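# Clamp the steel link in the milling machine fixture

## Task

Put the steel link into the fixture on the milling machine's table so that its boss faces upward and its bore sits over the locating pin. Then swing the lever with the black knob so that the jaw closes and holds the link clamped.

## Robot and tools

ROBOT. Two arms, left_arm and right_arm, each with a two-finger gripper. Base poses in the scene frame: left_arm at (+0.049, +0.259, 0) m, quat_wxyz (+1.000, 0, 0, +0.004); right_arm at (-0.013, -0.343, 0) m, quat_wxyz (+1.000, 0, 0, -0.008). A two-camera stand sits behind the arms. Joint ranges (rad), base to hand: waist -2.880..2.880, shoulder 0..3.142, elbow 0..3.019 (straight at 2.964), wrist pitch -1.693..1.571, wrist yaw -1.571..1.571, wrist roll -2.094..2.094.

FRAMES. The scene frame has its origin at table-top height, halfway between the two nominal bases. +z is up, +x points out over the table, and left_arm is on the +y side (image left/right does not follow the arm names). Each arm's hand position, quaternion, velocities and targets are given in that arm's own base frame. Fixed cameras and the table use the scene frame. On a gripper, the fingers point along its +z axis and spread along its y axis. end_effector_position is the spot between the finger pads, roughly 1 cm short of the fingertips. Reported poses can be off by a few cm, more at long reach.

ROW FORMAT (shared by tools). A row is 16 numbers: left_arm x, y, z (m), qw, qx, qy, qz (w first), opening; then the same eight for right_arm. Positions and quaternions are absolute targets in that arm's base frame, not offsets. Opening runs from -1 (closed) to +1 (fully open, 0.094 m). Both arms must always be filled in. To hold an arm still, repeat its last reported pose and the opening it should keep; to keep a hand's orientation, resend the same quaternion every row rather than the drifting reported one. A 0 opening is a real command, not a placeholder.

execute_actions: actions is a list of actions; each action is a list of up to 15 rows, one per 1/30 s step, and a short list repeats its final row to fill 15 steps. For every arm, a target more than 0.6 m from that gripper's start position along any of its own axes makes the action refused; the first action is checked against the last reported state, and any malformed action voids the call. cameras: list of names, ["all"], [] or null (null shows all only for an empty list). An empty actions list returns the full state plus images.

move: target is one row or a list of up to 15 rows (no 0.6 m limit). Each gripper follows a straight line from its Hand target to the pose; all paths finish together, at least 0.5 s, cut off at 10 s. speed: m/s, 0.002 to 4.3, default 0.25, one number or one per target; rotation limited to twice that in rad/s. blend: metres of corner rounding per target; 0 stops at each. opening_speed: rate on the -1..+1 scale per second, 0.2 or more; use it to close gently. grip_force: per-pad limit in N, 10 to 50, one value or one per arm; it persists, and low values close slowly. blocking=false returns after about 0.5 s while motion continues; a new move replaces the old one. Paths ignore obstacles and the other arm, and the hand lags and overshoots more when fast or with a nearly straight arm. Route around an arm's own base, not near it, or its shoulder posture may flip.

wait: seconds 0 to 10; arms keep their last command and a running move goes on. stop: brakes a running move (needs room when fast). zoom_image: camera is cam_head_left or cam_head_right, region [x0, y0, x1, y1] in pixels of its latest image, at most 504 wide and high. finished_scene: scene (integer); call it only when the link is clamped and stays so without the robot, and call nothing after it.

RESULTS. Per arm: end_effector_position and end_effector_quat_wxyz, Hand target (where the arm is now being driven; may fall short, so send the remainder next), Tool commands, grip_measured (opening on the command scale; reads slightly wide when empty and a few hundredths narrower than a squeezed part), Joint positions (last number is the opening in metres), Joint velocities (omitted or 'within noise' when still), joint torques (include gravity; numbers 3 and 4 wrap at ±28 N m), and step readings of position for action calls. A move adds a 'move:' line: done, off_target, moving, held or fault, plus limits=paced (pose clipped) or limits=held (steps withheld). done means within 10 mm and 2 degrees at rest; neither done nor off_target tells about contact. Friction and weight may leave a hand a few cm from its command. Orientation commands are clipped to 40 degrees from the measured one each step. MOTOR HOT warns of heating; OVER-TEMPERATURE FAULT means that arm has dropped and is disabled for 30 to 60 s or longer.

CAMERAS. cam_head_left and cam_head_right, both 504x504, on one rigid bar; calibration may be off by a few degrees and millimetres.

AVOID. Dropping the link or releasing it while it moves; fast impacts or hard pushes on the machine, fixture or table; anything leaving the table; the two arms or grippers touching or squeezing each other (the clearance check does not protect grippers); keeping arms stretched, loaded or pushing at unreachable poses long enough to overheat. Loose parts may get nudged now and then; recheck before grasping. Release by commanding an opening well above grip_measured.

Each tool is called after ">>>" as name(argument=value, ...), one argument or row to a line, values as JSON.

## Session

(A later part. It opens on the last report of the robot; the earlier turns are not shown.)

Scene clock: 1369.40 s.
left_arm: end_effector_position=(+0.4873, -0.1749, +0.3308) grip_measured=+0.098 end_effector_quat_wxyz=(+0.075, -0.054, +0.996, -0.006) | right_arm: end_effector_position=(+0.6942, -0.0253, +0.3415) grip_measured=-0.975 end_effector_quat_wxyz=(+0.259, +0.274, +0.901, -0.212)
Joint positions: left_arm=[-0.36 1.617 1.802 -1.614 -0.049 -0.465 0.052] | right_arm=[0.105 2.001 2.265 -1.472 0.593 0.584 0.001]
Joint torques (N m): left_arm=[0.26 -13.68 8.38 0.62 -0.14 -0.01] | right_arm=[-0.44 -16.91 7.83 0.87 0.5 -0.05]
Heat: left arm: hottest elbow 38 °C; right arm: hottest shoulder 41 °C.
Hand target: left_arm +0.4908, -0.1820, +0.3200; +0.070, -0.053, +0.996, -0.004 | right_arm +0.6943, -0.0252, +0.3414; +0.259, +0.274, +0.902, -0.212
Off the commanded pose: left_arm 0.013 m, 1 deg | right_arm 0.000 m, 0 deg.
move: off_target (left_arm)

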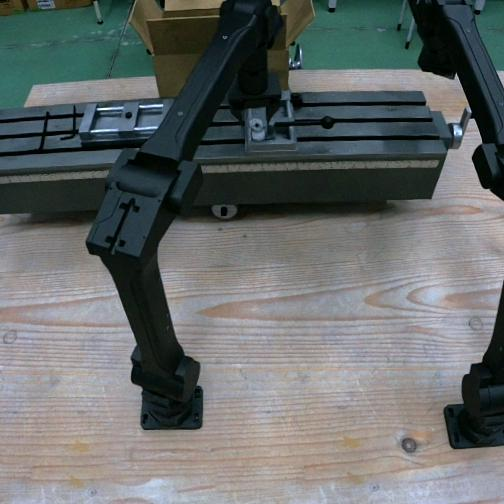

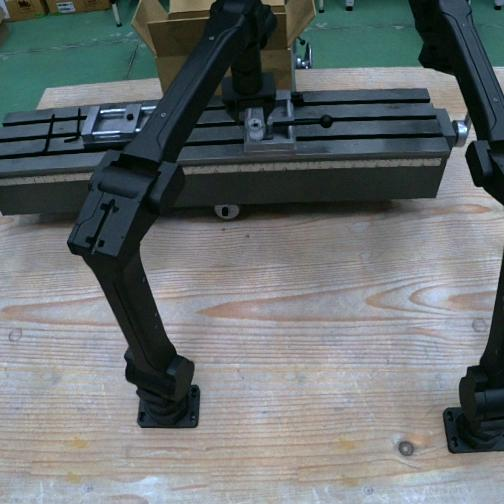

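>>> move(
  target=[
    [0.490, -0.178, 0.37, 0.0322, 0.3825, 0.9233, 0.0134, 0.1, 0.6942, -0.0253, 0.3415, 0.259, 0.274, 0.901, -0.212, -1],
    [0.496, -0.182, 0.325, 0.0322, 0.3825, 0.9233, 0.0134, 0.1, 0.6942, -0.0253, 0.3415, 0.259, 0.274, 0.901, -0.212, -1],
  ],
  speed=0.1,
  cameras=["all"],
)

>>> zoom_image(
  camera="cam_head_left",
  region=[230, 100, 280, 150],
)

>>> zoom_image(
  camera="cam_head_right",
  region=[230, 100, 280, 150],
)

Scene clock: 1417.03 s.
left_arm: end_effector_position=(+0.4937, -0.1811, +0.3244) grip_measured=+0.098 end_effector_quat_wxyz=(+0.037, +0.380, +0.924, +0.015) | right_arm: end_effector_position=(+0.6942, -0.0253, +0.3415) grip_measured=-0.975 end_effector_quat_wxyz=(+0.259, +0.274, +0.901, -0.212)
Joint positions: left_arm=[-0.36 1.684 1.876 -1.687 -0.029 0.421 0.052] | right_arm=[0.105 2.001 2.265 -1.472 0.593 0.584 0.001]
Joint torques (N m): left_arm=[1.03 -15.33 9.85 -0.17 0.19 0.15] | right_arm=[-0.79 -17.08 7.76 0.85 0.5 -0.05]
Heat: left arm: hottest elbow 37 °C; right arm: hottest shoulder 41 °C.
Hand target: left_arm +0.4960, -0.1820, +0.3248; +0.035, +0.383, +0.923, +0.014 | right_arm +0.6943, -0.0252, +0.3414; +0.259, +0.274, +0.902, -0.212
Off the commanded pose: left_arm 0.003 m, 1 deg | right_arm 0.000 m, 0 deg.
joint sent to its limit (left arm) — joint 4 (wrist pitch), lower limit. The joint targets still meet the commanded pose.
move: done

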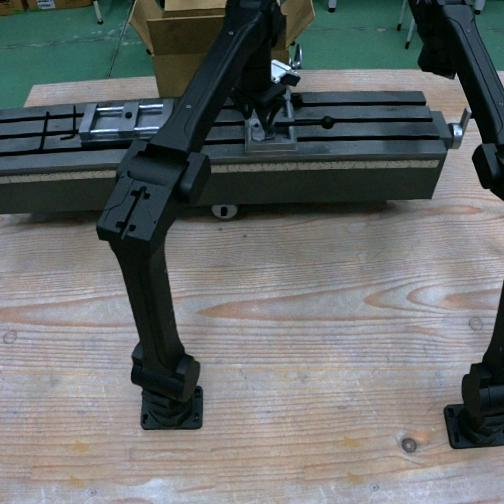

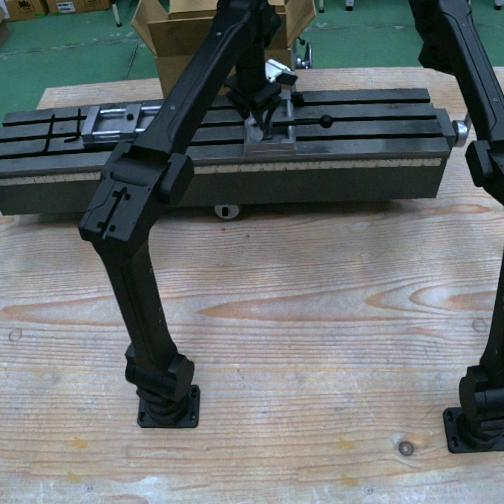

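Scaled by 10.080 from the camera's 504x504 image, which has a finer 720x720 frame.

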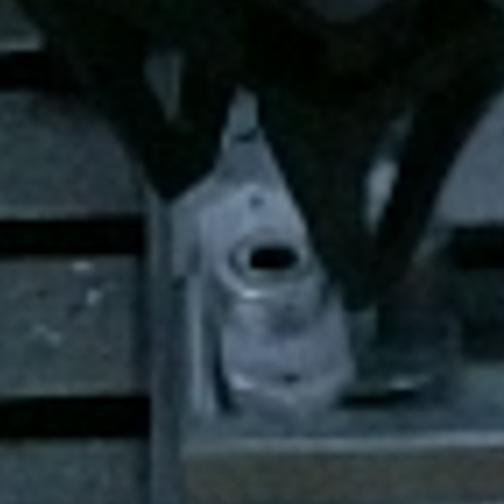

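Scaled by 10.080 from the camera's 504x504 image, which has a finer 720x720 frame.

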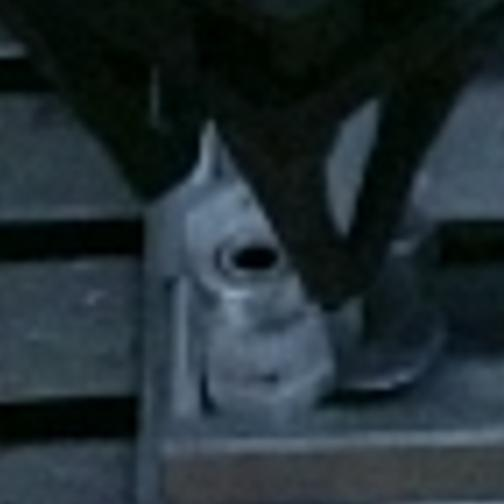

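>>> move(
  target=[0.496, -0.1845, 0.311, 0.0322, 0.3825, 0.9233, 0.0134, 0.1, 0.6942, -0.0253, 0.3415, 0.259, 0.274, 0.901, -0.212, -1],
  speed=0.06,
  cameras=["all"],
)

>>> zoom_image(
  camera="cam_head_left",
  region=[230, 100, 280, 150],
)

>>> zoom_image(
  camera="cam_head_right",
  region=[230, 100, 280, 150],
)

Scene clock: 1462.13 s.
left_arm: end_effector_position=(+0.4932, -0.1809, +0.3174) grip_measured=+0.098 end_effector_quat_wxyz=(+0.033, +0.380, +0.924, +0.015) | right_arm: end_effector_position=(+0.6942, -0.0253, +0.3415) grip_measured=-0.975 end_effector_quat_wxyz=(+0.259, +0.274, +0.901, -0.212)
Joint positions: left_arm=[-0.36 1.684 1.857 -1.676 -0.029 0.421 0.052] | right_arm=[0.105 2.001 2.265 -1.472 0.593 0.584 0.001]
Joint torques (N m): left_arm=[0.73 -15.27 8.29 0.55 0.18 0.1] | right_arm=[-0.73 -17.03 7.83 0.83 0.5 -0.04]
Heat: left arm: hottest elbow 37 °C; right arm: hottest shoulder 41 °C.
Hand target: left_arm +0.4959, -0.1845, +0.3110; +0.032, +0.383, +0.923, +0.013 | right_arm +0.6943, -0.0252, +0.3414; +0.259, +0.274, +0.902, -0.212
Off the commanded pose: left_arm 0.008 m, 0 deg | right_arm 0.000 m, 0 deg.
move: done

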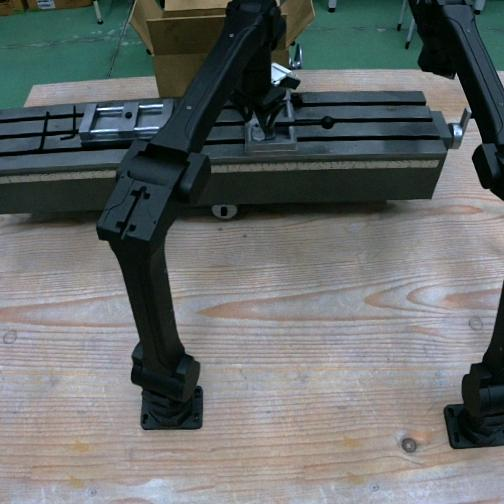

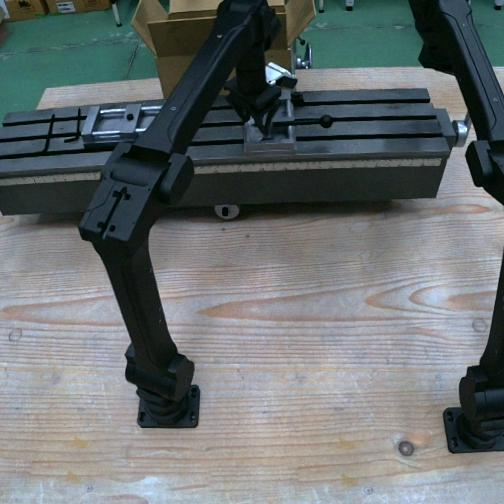

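Scaled by 10.080 from the camera's 504x504 image, which has a finer 720x720 frame.

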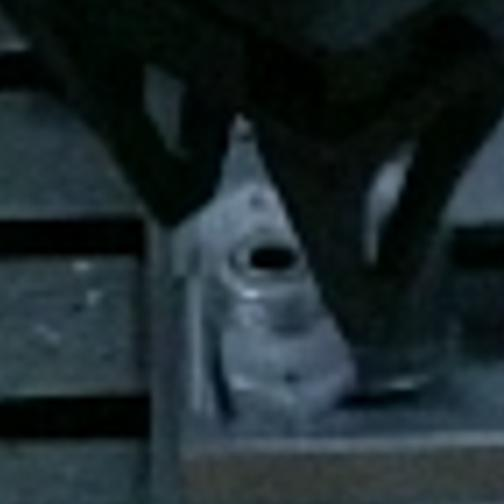

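Scaled by 10.080 from the camera's 504x504 image, which has a finer 720x720 frame.

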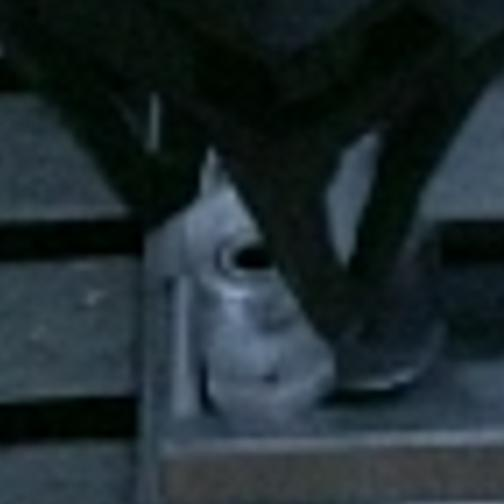

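>>> move(
  target=[
    [0.496, -0.1845, 0.304, 0.0322, 0.3825, 0.9233, 0.0134, 0.1, 0.6942, -0.0253, 0.3415, 0.259, 0.274, 0.901, -0.212, -1],
    [0.496, -0.1845, 0.304, 0.0322, 0.3825, 0.9233, 0.0134, -0.75, 0.6942, -0.0253, 0.3415, 0.259, 0.274, 0.901, -0.212, -1],
  ],
  speed=0.06,
  opening_speed=1.0,
  cameras=["all"],
)

>>> zoom_image(
  camera="cam_head_left",
  region=[230, 100, 280, 150],
)

>>> zoom_image(
  camera="cam_head_right",
  region=[230, 100, 280, 150],
)

Scene clock: 1476.07 s.
left_arm: end_effector_position=(+0.4946, -0.1815, +0.3092) grip_measured=-0.486 end_effector_quat_wxyz=(+0.034, +0.380, +0.924, +0.015) | right_arm: end_effector_position=(+0.6942, -0.0253, +0.3415) grip_measured=-0.975 end_effector_quat_wxyz=(+0.259, +0.274, +0.901, -0.212)
Joint positions: left_arm=[-0.36 1.684 1.836 -1.653 -0.028 0.421 0.024] | right_arm=[0.105 2.001 2.265 -1.472 0.593 0.584 0.001]
Joint torques (N m): left_arm=[0.85 -15.62 8.27 0.43 0.17 0.1] | right_arm=[-0.56 -17.2 7.79 0.83 0.5 -0.03]
Heat: left arm: hottest elbow 38 °C; right arm: hottest shoulder 41 °C.
Hand target: left_arm +0.4959, -0.1845, +0.3039; +0.032, +0.383, +0.923, +0.013 | right_arm +0.6943, -0.0252, +0.3414; +0.259, +0.274, +0.902, -0.212
Off the commanded pose: left_arm 0.006 m, 0 deg | right_arm 0.000 m, 0 deg.
move: done

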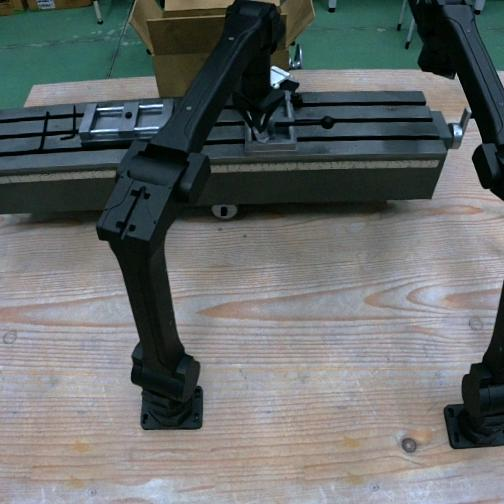

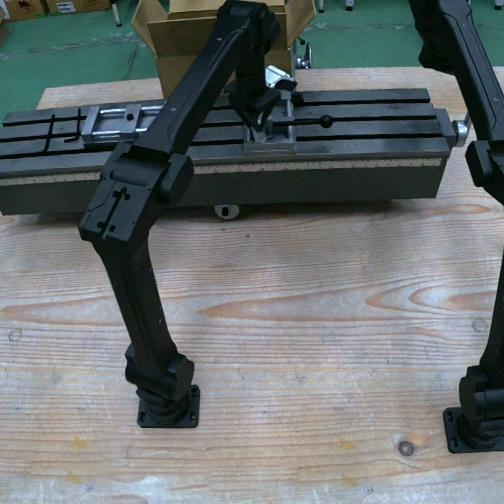

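Scaled by 10.080 from the camera's 504x504 image, which has a finer 720x720 frame.

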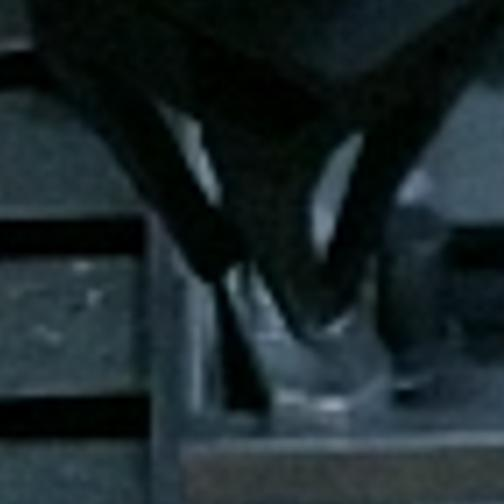

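Scaled by 10.080 from the camera's 504x504 image, which has a finer 720x720 frame.

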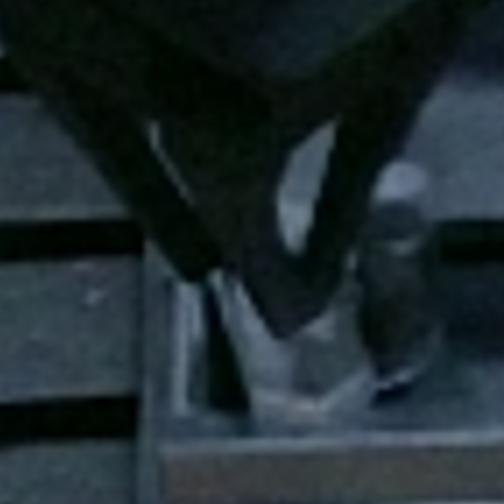

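>>> move(
  target=[0.49, -0.183, 0.38, 0.0322, 0.3825, 0.9233, 0.0134, -0.75, 0.6942, -0.0253, 0.3415, 0.259, 0.274, 0.901, -0.212, -1],
  speed=0.08,
  cameras=["all"],
)

>>> zoom_image(
  camera="cam_head_left",
  region=[230, 70, 290, 130],
)

>>> zoom_image(
  camera="cam_head_right",
  region=[230, 70, 290, 130],
)

Scene clock: 1485.70 s.
left_arm: end_effector_position=(+0.4866, -0.1785, +0.3550) grip_measured=-0.486 end_effector_quat_wxyz=(+0.069, +0.379, +0.923, +0.016) | right_arm: end_effector_position=(+0.6942, -0.0253, +0.3415) grip_measured=-0.975 end_effector_quat_wxyz=(+0.259, +0.274, +0.901, -0.212)
Joint positions: left_arm=[-0.36 1.636 1.892 -1.687 -0.028 0.421 0.024] | right_arm=[0.105 2.001 2.265 -1.472 0.593 0.584 0.001]
Joint torques (N m): left_arm=[0.67 -15.79 12.78 -0.08 0.15 0.11] | right_arm=[-0.73 -17.2 7.83 0.84 0.5 -0.03]
Heat: left arm: hottest elbow 38 °C; right arm: hottest shoulder 41 °C.
Hand target: left_arm +0.4888, -0.1826, +0.3792; +0.094, +0.382, +0.919, +0.016 | right_arm +0.6943, -0.0252, +0.3414; +0.259, +0.274, +0.902, -0.212
Off the commanded pose: left_arm 0.026 m, 4 deg | right_arm 0.000 m, 0 deg.
joint sent to its limit (left arm) — joint 4 (wrist pitch), lower limit. The joint targets are off in orientation, not in position.
move: off_target (left_arm)

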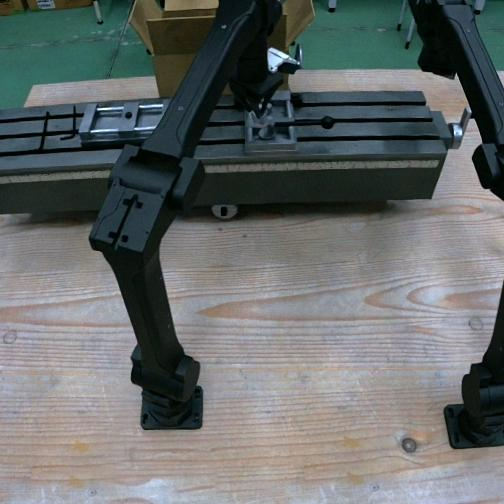

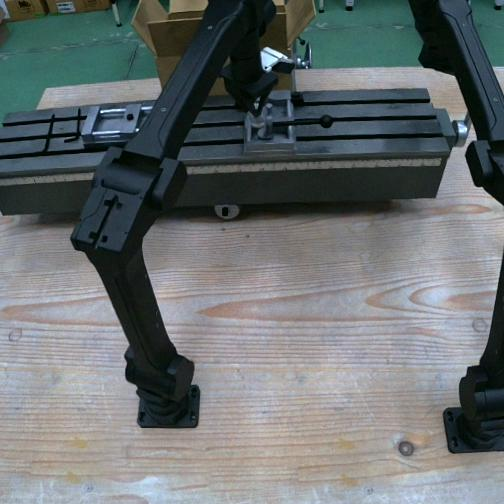

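Scaled by 8.400 from the camera's 504x504 image, which has a finer 720x720 frame.

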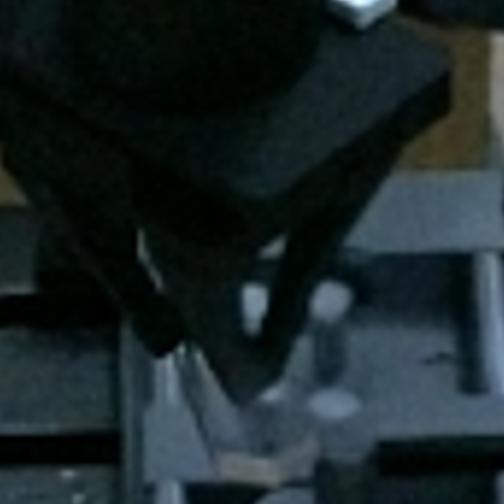

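Scaled by 8.400 from the camera's 504x504 image, which has a finer 720x720 frame.

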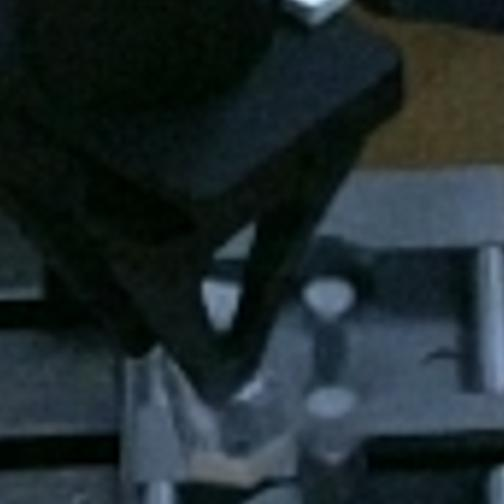

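>>> move(
  target=[
    [0.36, -0.15, 0.36, 0.0322, 0.3825, 0.9233, 0.0134, -0.75, 0.6942, -0.0253, 0.3415, 0.259, 0.274, 0.901, -0.212, -1],
    [0.26, -0.12, 0.11, 0.0322, 0.3825, 0.9233, 0.0134, -0.75, 0.6942, -0.0253, 0.3415, 0.259, 0.274, 0.901, -0.212, -1],
  ],
  speed=0.12,
  blend=[0.05, 0],
  cameras=["all"],
)

>>> zoom_image(
  camera="cam_head_left",
  region=[200, 240, 270, 310],
)

>>> zoom_image(
  camera="cam_head_right",
  region=[200, 240, 270, 310],
)

Scene clock: 1507.83 s.
left_arm: end_effector_position=(+0.2581, -0.1159, +0.1062) grip_measured=-0.486 end_effector_quat_wxyz=(+0.019, +0.382, +0.924, +0.013) | right_arm: end_effector_position=(+0.6942, -0.0253, +0.3415) grip_measured=-0.975 end_effector_quat_wxyz=(+0.259, +0.274, +0.901, -0.212)
Joint positions: left_arm=[-0.438 1.129 0.732 -1.135 -0.028 0.347 0.024] | right_arm=[0.105 2.001 2.265 -1.472 0.593 0.584 0.001]
Joint torques (N m): left_arm=[0.38 -7.12 7.97 0.51 -0.05 -0.01] | right_arm=[-0.62 -17.14 7.86 0.85 0.51 -0.03]
Heat: left arm: hottest elbow 40 °C; right arm: hottest shoulder 41 °C.
Hand target: left_arm +0.2600, -0.1200, +0.1101; +0.032, +0.383, +0.923, +0.013 | right_arm +0.6943, -0.0252, +0.3414; +0.259, +0.274, +0.902, -0.212
Off the commanded pose: left_arm 0.006 m, 1 deg | right_arm 0.000 m, 0 deg.
move: done

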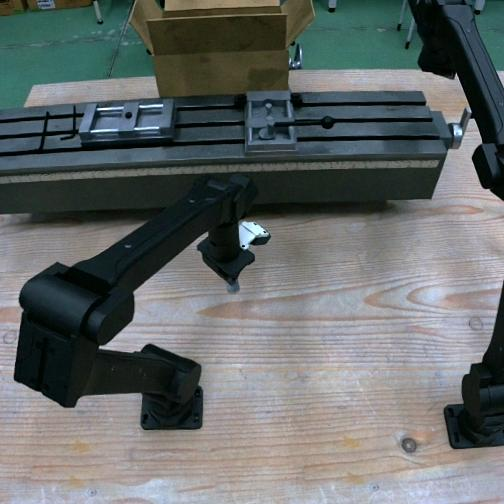

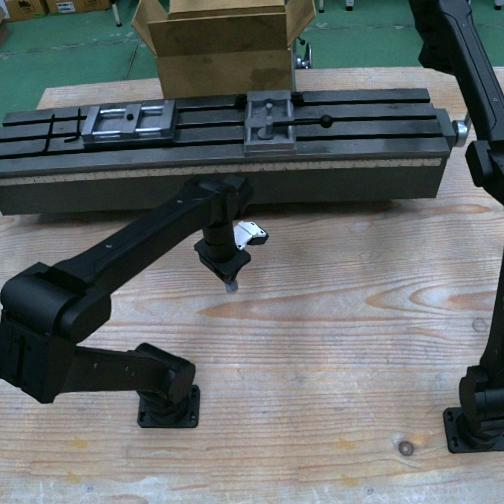

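Scaled by 7.200 from the camera's 504x504 image, which has a finer 720x720 frame.

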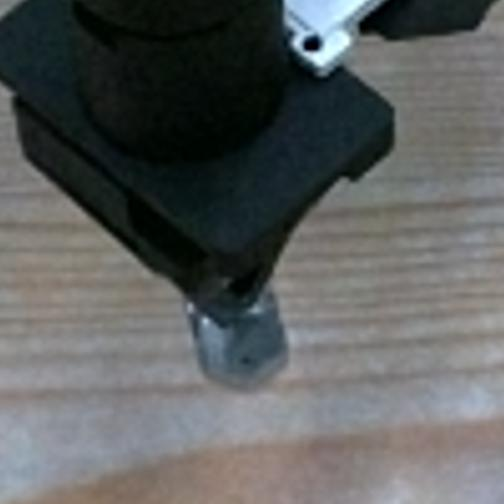

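Scaled by 7.200 from the camera's 504x504 image, which has a finer 720x720 frame.

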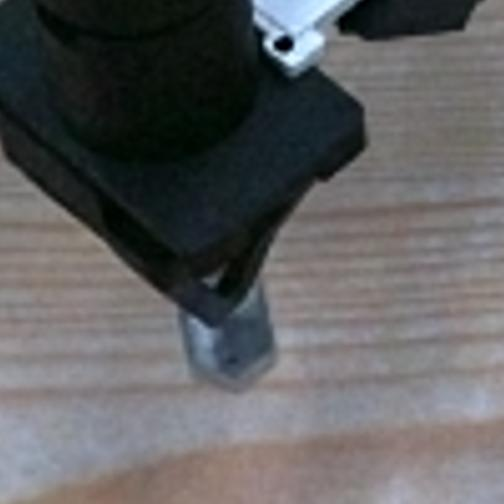

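>>> move(
  target=[0.26, -0.12, 0.05, 0.0322, 0.3825, 0.9233, 0.0134, -0.75, 0.6942, -0.0253, 0.3415, 0.259, 0.274, 0.901, -0.212, -1],
  speed=0.08,
  cameras=["all"],
)

>>> zoom_image(
  camera="cam_head_left",
  region=[200, 260, 270, 330],
)

>>> zoom_image(
  camera="cam_head_right",
  region=[200, 260, 270, 330],
)

Scene clock: 1518.03 s.
left_arm: end_effector_position=(+0.2587, -0.1162, +0.0514) grip_measured=-0.486 end_effector_quat_wxyz=(+0.029, +0.382, +0.924, +0.013) | right_arm: end_effector_position=(+0.6942, -0.0253, +0.3415) grip_measured=-0.975 end_effector_quat_wxyz=(+0.259, +0.274, +0.901, -0.212)
Joint positions: left_arm=[-0.438 1.206 0.625 -0.933 -0.028 0.347 0.024] | right_arm=[0.105 2.001 2.265 -1.472 0.593 0.584 0.001]
Joint torques (N m): left_arm=[0.26 -5.95 7.25 0.58 -0.06 -0.01] | right_arm=[-0.32 -17.2 7.83 0.85 0.51 -0.03]
Heat: left arm: hottest elbow 39 °C; right arm: hottest shoulder 41 °C.
Hand target: left_arm +0.2599, -0.1199, +0.0500; +0.032, +0.382, +0.923, +0.013 | right_arm +0.6943, -0.0252, +0.3414; +0.259, +0.274, +0.902, -0.212
Off the commanded pose: left_arm 0.004 m, 0 deg | right_arm 0.000 m, 0 deg.
move: done

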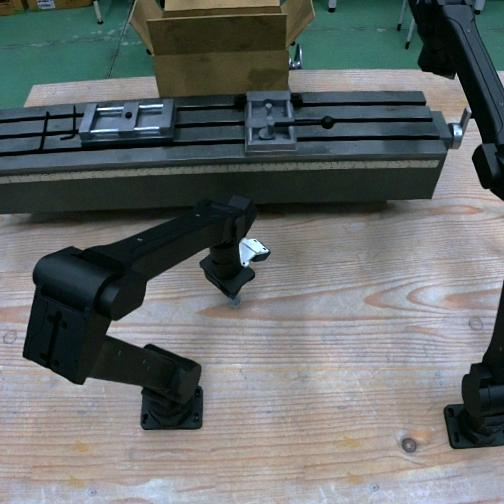

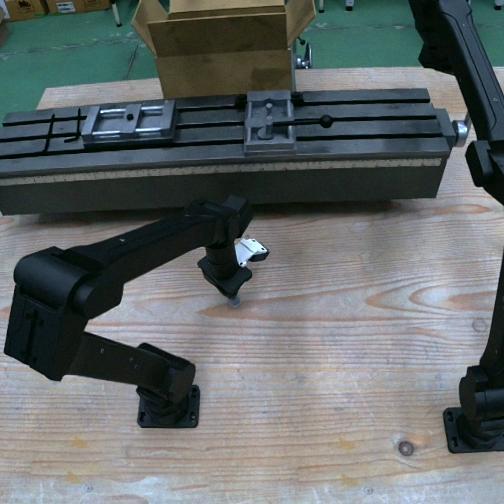

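Scaled by 7.200 from the camera's 504x504 image, which has a finer 720x720 frame.

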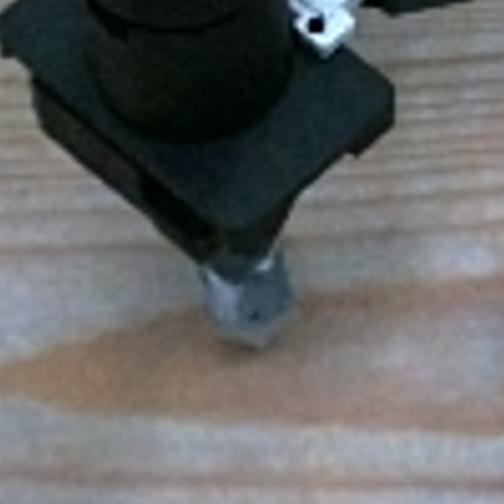

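Scaled by 7.200 from the camera's 504x504 image, which has a finer 720x720 frame.

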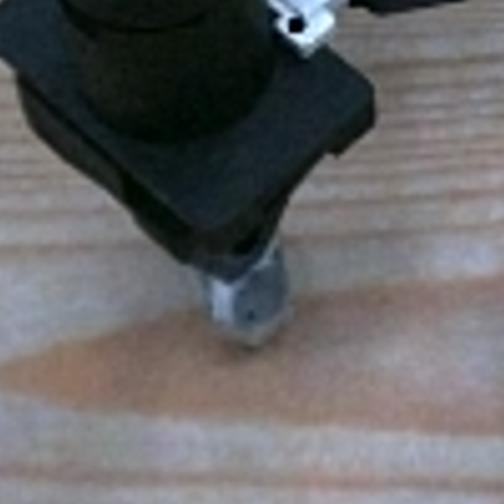

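>>> move(
  target=[0.26, -0.12, 0.028, 0.0322, 0.3825, 0.9233, 0.0134, -0.75, 0.6942, -0.0253, 0.3415, 0.259, 0.274, 0.901, -0.212, -1],
  speed=0.05,
  cameras=["all"],
)

>>> zoom_image(
  camera="cam_head_left",
  region=[200, 260, 270, 330],
)

>>> zoom_image(
  camera="cam_head_right",
  region=[200, 260, 270, 330],
)

Scene clock: 1526.37 s.
left_arm: end_effector_position=(+0.2601, -0.1170, +0.0314) grip_measured=-0.486 end_effector_quat_wxyz=(+0.032, +0.382, +0.923, +0.013) | right_arm: end_effector_position=(+0.6942, -0.0253, +0.3415) grip_measured=-0.975 end_effector_quat_wxyz=(+0.259, +0.274, +0.901, -0.212)
Joint positions: left_arm=[-0.438 1.249 0.595 -0.853 -0.028 0.347 0.024] | right_arm=[0.105 2.001 2.265 -1.472 0.593 0.584 0.001]
Joint torques (N m): left_arm=[0.26 -5.89 6.67 0.64 -0.06 -0.01] | right_arm=[-0.56 -17.26 7.77 0.91 0.5 -0.04]
Heat: left arm: hottest elbow 38 °C; right arm: hottest shoulder 41 °C.
Hand target: left_arm +0.2599, -0.1199, +0.0281; +0.032, +0.383, +0.923, +0.013 | right_arm +0.6943, -0.0252, +0.3414; +0.259, +0.274, +0.902, -0.212
Off the commanded pose: left_arm 0.005 m, 0 deg | right_arm 0.000 m, 0 deg.
move: done

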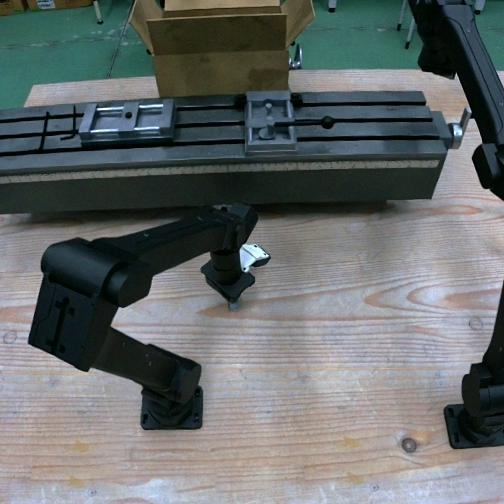

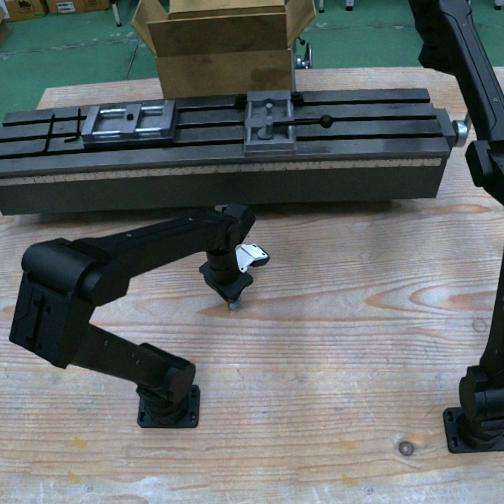

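Scaled by 7.200 from the camera's 504x504 image, which has a finer 720x720 frame.

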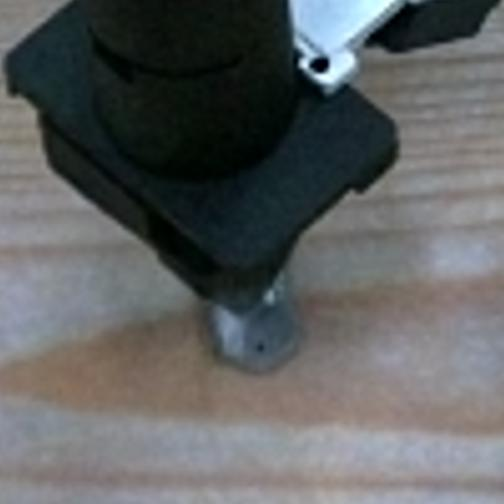

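Scaled by 7.200 from the camera's 504x504 image, which has a finer 720x720 frame.

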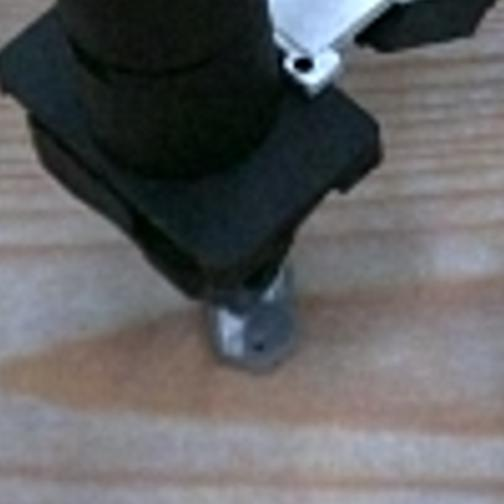

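>>> move(
  target=[
    [0.26, -0.12, 0.023, 0.0322, 0.3825, 0.9233, 0.0134, -0.75, 0.6942, -0.0253, 0.3415, 0.259, 0.274, 0.901, -0.212, -1],
    [0.26, -0.12, 0.023, 0.0322, 0.3825, 0.9233, 0.0134, 0.2, 0.6942, -0.0253, 0.3415, 0.259, 0.274, 0.901, -0.212, -1],
    [0.26, -0.12, 0.12, 0.0322, 0.3825, 0.9233, 0.0134, 0.2, 0.6942, -0.0253, 0.3415, 0.259, 0.274, 0.901, -0.212, -1],
    [0.33, -0.10, 0.12, 0.0, 0.7071, 0.7071, 0, 0.4, 0.6942, -0.0253, 0.3415, 0.259, 0.274, 0.901, -0.212, -1],
  ],
  speed=0.08,
  opening_speed=1.0,
  cameras=["all"],
)

>>> zoom_image(
  camera="cam_head_left",
  region=[190, 250, 270, 330],
)

>>> zoom_image(
  camera="cam_head_right",
  region=[190, 250, 270, 330],
)

Scene clock: 1564.40 s.
left_arm: end_effector_position=(+0.3141, -0.0982, +0.1089) grip_measured=+0.397 end_effector_quat_wxyz=(-0.010, +0.708, +0.707, -0.003) | right_arm: end_effector_position=(+0.6942, -0.0253, +0.3415) grip_measured=-0.975 end_effector_quat_wxyz=(+0.259, +0.274, +0.901, -0.212)
Joint positions: left_arm=[-0.304 1.3 0.877 -1.168 -0.005 1.268 0.066] | right_arm=[0.105 2.001 2.265 -1.472 0.593 0.584 0.001]
Joint torques (N m): left_arm=[1.85 -7.59 11.15 -0.4 0.29 0.18] | right_arm=[-0.44 -17.14 7.83 0.92 0.5 -0.03]
Heat: left arm: hottest elbow 38 °C; right arm: hottest shoulder 41 °C.
Hand target: left_arm +0.3296, -0.0998, +0.1200; +0.000, +0.707, +0.707, +0.000 | right_arm +0.6943, -0.0252, +0.3414; +0.259, +0.274, +0.902, -0.212
Off the commanded pose: left_arm 0.020 m, 1 deg | right_arm 0.000 m, 0 deg.
move: off_target (left_arm); target 4's new opening was sent with left_arm's hand 0.020 m and 1 deg from that target

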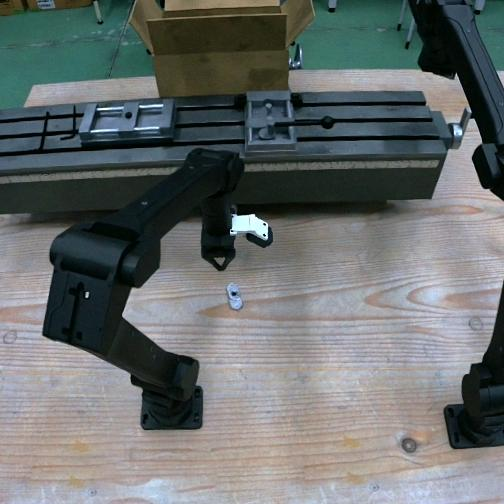

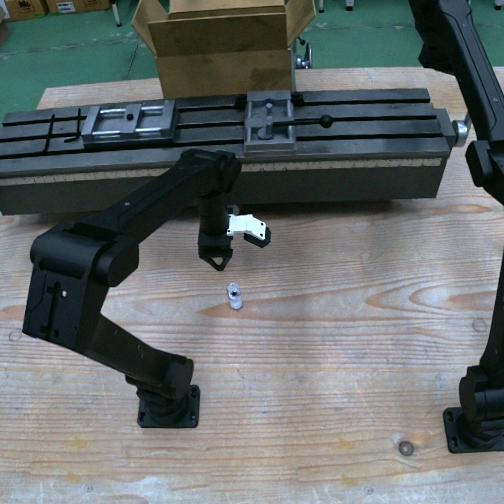

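Scaled by 6.300 from the camera's 504x504 image, which has a finer 720x720 frame.

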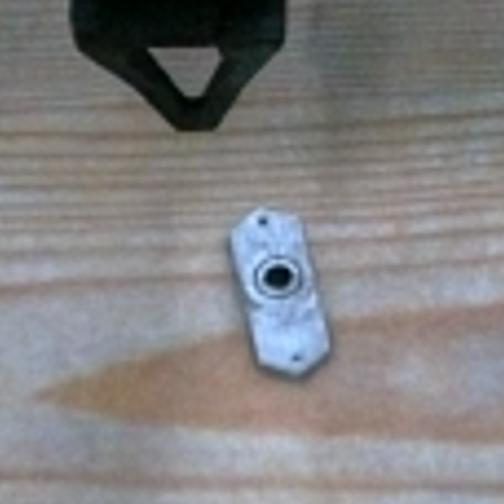

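Scaled by 6.300 from the camera's 504x504 image, which has a finer 720x720 frame.

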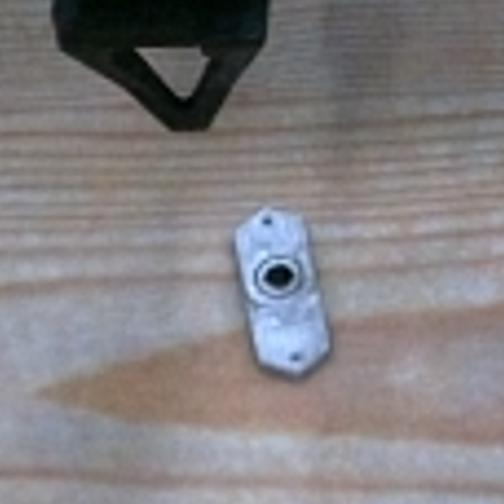

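>>> move(
  target=[
    [0.272, -0.127, 0.11, 0.0543, 0.6265, 0.7763, -0.0438, 0.3, 0.6942, -0.0253, 0.3415, 0.259, 0.274, 0.901, -0.212, -1],
    [0.271, -0.127, 0.05, 0.0543, 0.6265, 0.7763, -0.0438, 0.3, 0.6942, -0.0253, 0.3415, 0.259, 0.274, 0.901, -0.212, -1],
  ],
  speed=0.12,
  cameras=["all"],
)

>>> zoom_image(
  camera="cam_head_left",
  region=[200, 250, 270, 320],
)

>>> zoom_image(
  camera="cam_head_right",
  region=[200, 250, 270, 320],
)

Scene clock: 1609.33 s.
left_arm: end_effector_position=(+0.2717, -0.1233, +0.0536) grip_measured=+0.302 end_effector_quat_wxyz=(+0.055, +0.626, +0.777, -0.042) | right_arm: end_effector_position=(+0.6942, -0.0253, +0.3415) grip_measured=-0.975 end_effector_quat_wxyz=(+0.259, +0.274, +0.901, -0.212)
Joint positions: left_arm=[-0.358 1.231 0.647 -0.908 0.114 0.994 0.061] | right_arm=[0.105 2.001 2.265 -1.472 0.593 0.584 0.001]
Joint torques (N m): left_arm=[0.21 -6.07 6.98 0.57 0.32 -0.01] | right_arm=[-0.38 -17.08 7.8 0.85 0.51 -0.05]
Heat: left arm: hottest elbow 38 °C; right arm: hottest shoulder 41 °C.
Hand target: left_arm +0.2709, -0.1269, +0.0501; +0.054, +0.627, +0.776, -0.044 | right_arm +0.6943, -0.0252, +0.3414; +0.259, +0.274, +0.902, -0.212
Off the commanded pose: left_arm 0.005 m, 0 deg | right_arm 0.000 m, 0 deg.
move: done

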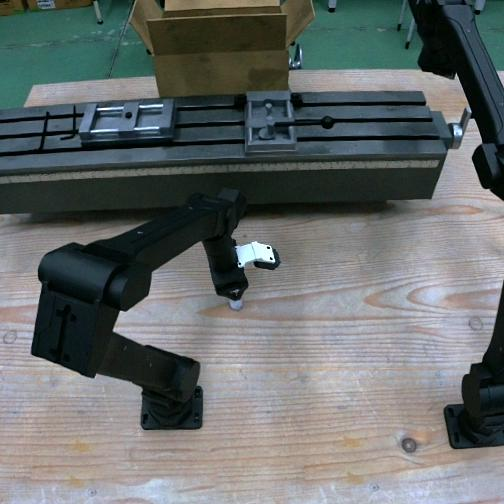

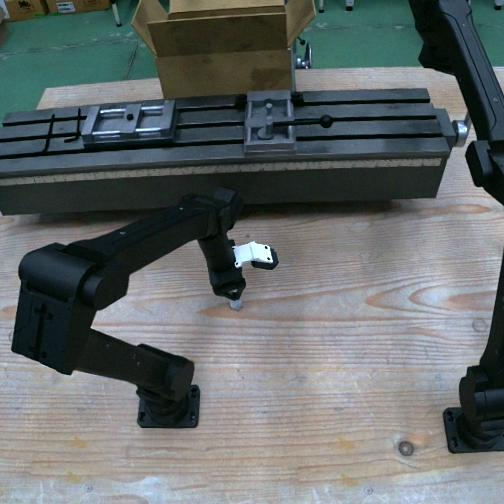

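Scaled by 7.200 from the camera's 504x504 image, which has a finer 720x720 frame.

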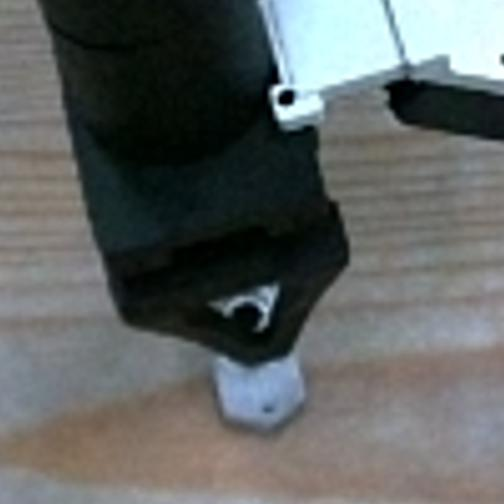

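Scaled by 7.200 from the camera's 504x504 image, which has a finer 720x720 frame.

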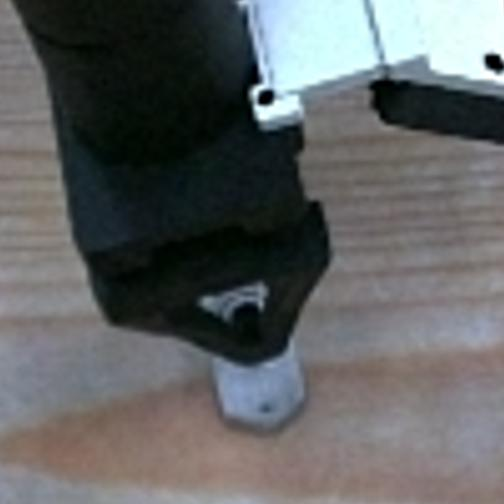

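>>> move(
  target=[
    [0.268, -0.128, 0.0225, 0.0543, 0.6265, 0.7763, -0.0438, 0.3, 0.6942, -0.0253, 0.3415, 0.259, 0.274, 0.901, -0.212, -1],
    [0.268, -0.128, 0.0225, 0.0543, 0.6265, 0.7763, -0.0438, -0.8, 0.6942, -0.0253, 0.3415, 0.259, 0.274, 0.901, -0.212, -1],
  ],
  speed=0.06,
  opening_speed=1.0,
  cameras=["all"],
)

>>> zoom_image(
  camera="cam_head_left",
  region=[200, 260, 270, 330],
)

>>> zoom_image(
  camera="cam_head_right",
  region=[200, 260, 270, 330],
)

Scene clock: 1631.20 s.
left_arm: end_effector_position=(+0.2703, -0.1250, +0.0273) grip_measured=-0.445 end_effector_quat_wxyz=(+0.058, +0.626, +0.777, -0.041) | right_arm: end_effector_position=(+0.6942, -0.0253, +0.3415) grip_measured=-0.975 end_effector_quat_wxyz=(+0.259, +0.274, +0.901, -0.212)
Joint positions: left_arm=[-0.365 1.281 0.603 -0.808 0.114 0.987 0.026] | right_arm=[0.105 2.001 2.265 -1.472 0.593 0.584 0.001]
Joint torques (N m): left_arm=[0.21 -6.07 6.37 0.53 0.3 -0.01] | right_arm=[-0.32 -17.03 7.86 0.85 0.52 -0.03]
Heat: left arm: hottest elbow 37 °C; right arm: hottest shoulder 41 °C.
Hand target: left_arm +0.2680, -0.1279, +0.0226; +0.054, +0.627, +0.776, -0.044 | right_arm +0.6943, -0.0252, +0.3414; +0.259, +0.274, +0.902, -0.212
Off the commanded pose: left_arm 0.006 m, 0 deg | right_arm 0.000 m, 0 deg.
move: done

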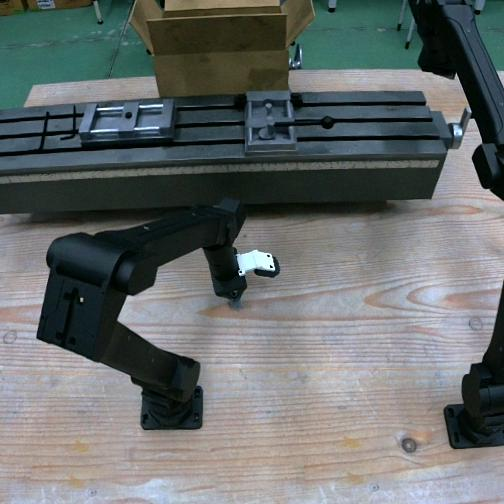

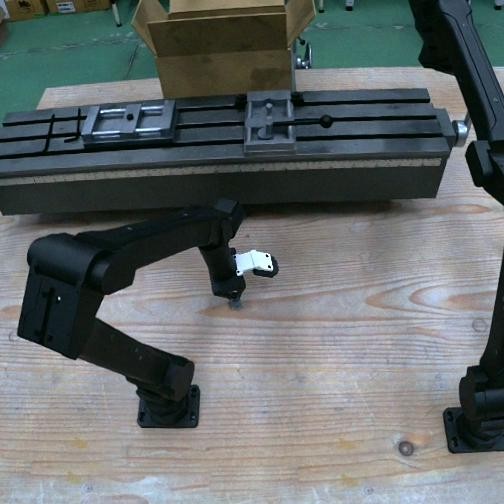

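Scaled by 7.200 from the camera's 504x504 image, which has a finer 720x720 frame.

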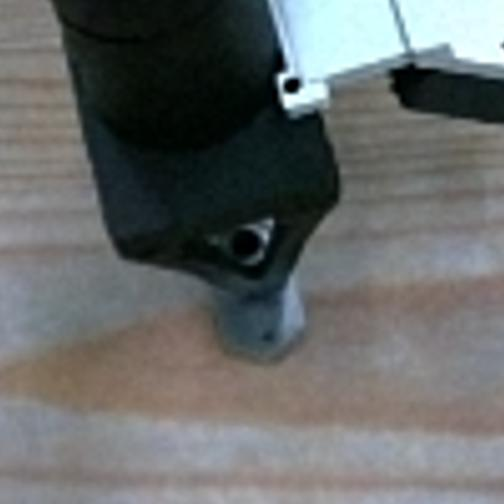

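Scaled by 7.200 from the camera's 504x504 image, which has a finer 720x720 frame.

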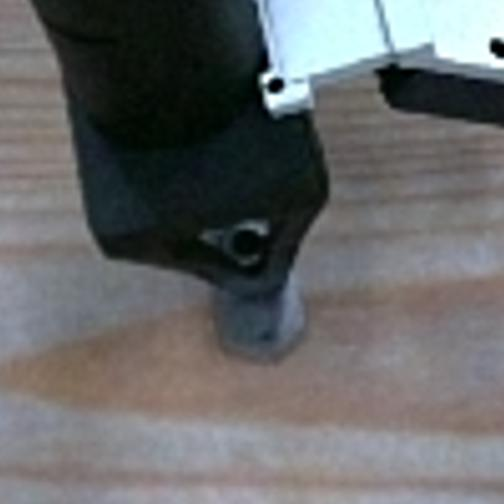

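>>> move(
  target=[
    [0.27, -0.128, 0.10, 0.0543, 0.6265, 0.7763, -0.0438, -0.8, 0.6942, -0.0253, 0.3415, 0.259, 0.274, 0.901, -0.212, -1],
    [0.38, -0.16, 0.36, 0.0698, 0.004, 0.9976, 0, -0.8, 0.6942, -0.0253, 0.3415, 0.259, 0.274, 0.901, -0.212, -1],
  ],
  speed=0.12,
  blend=[0.03, 0],
  cameras=["all"],
)

>>> zoom_image(
  camera="cam_head_left",
  region=[200, 120, 300, 220],
)

>>> zoom_image(
  camera="cam_head_right",
  region=[200, 120, 300, 220],
)

Scene clock: 1651.13 s.
left_arm: end_effector_position=(+0.3723, -0.1524, +0.3407) grip_measured=-0.445 end_effector_quat_wxyz=(+0.052, +0.004, +0.999, +0.006) | right_arm: end_effector_position=(+0.6942, -0.0253, +0.3415) grip_measured=-0.975 end_effector_quat_wxyz=(+0.259, +0.274, +0.901, -0.212)
Joint positions: left_arm=[-0.41 1.349 1.54 -1.672 -0.051 -0.399 0.026] | right_arm=[0.105 2.001 2.265 -1.472 0.593 0.584 0.001]
Joint torques (N m): left_arm=[0.26 -9.99 13.09 -0.14 -0.28 -0.01] | right_arm=[-0.5 -17.08 7.82 0.88 0.5 -0.03]
Heat: left arm: hottest elbow 38 °C; right arm: hottest shoulder 41 °C.
Hand target: left_arm +0.3792, -0.1595, +0.3597; +0.070, +0.004, +0.998, +0.000 | right_arm +0.6943, -0.0252, +0.3414; +0.259, +0.274, +0.902, -0.212
Off the commanded pose: left_arm 0.022 m, 2 deg | right_arm 0.000 m, 0 deg.
move: off_target (left_arm)

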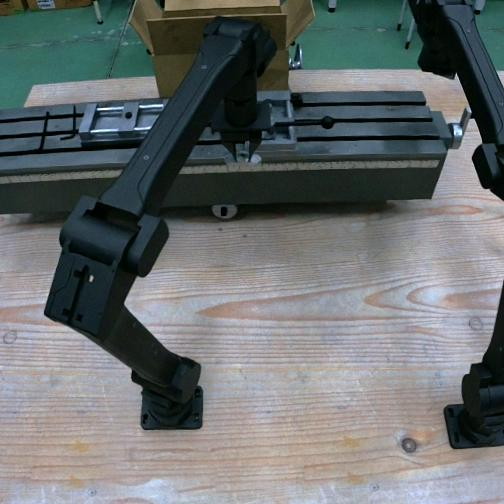

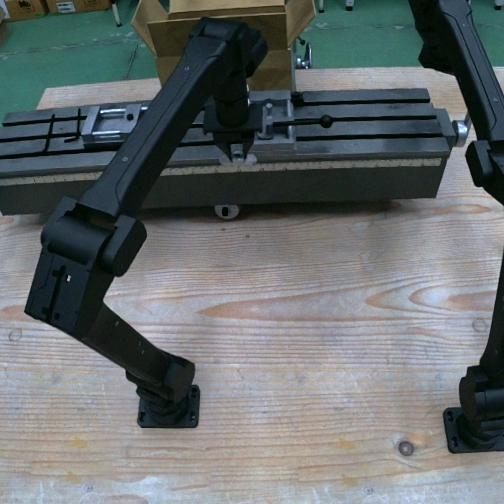

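Scaled by 5.040 from the camera's 504x504 image, which has a finer 720x720 frame.

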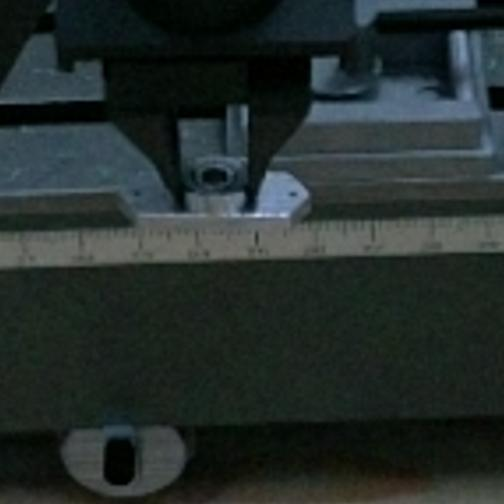

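Scaled by 5.040 from the camera's 504x504 image, which has a finer 720x720 frame.

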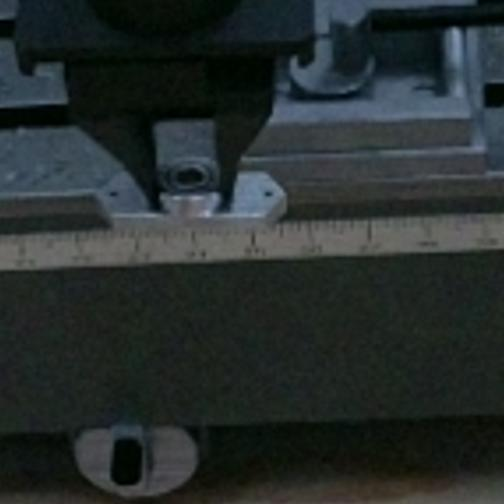

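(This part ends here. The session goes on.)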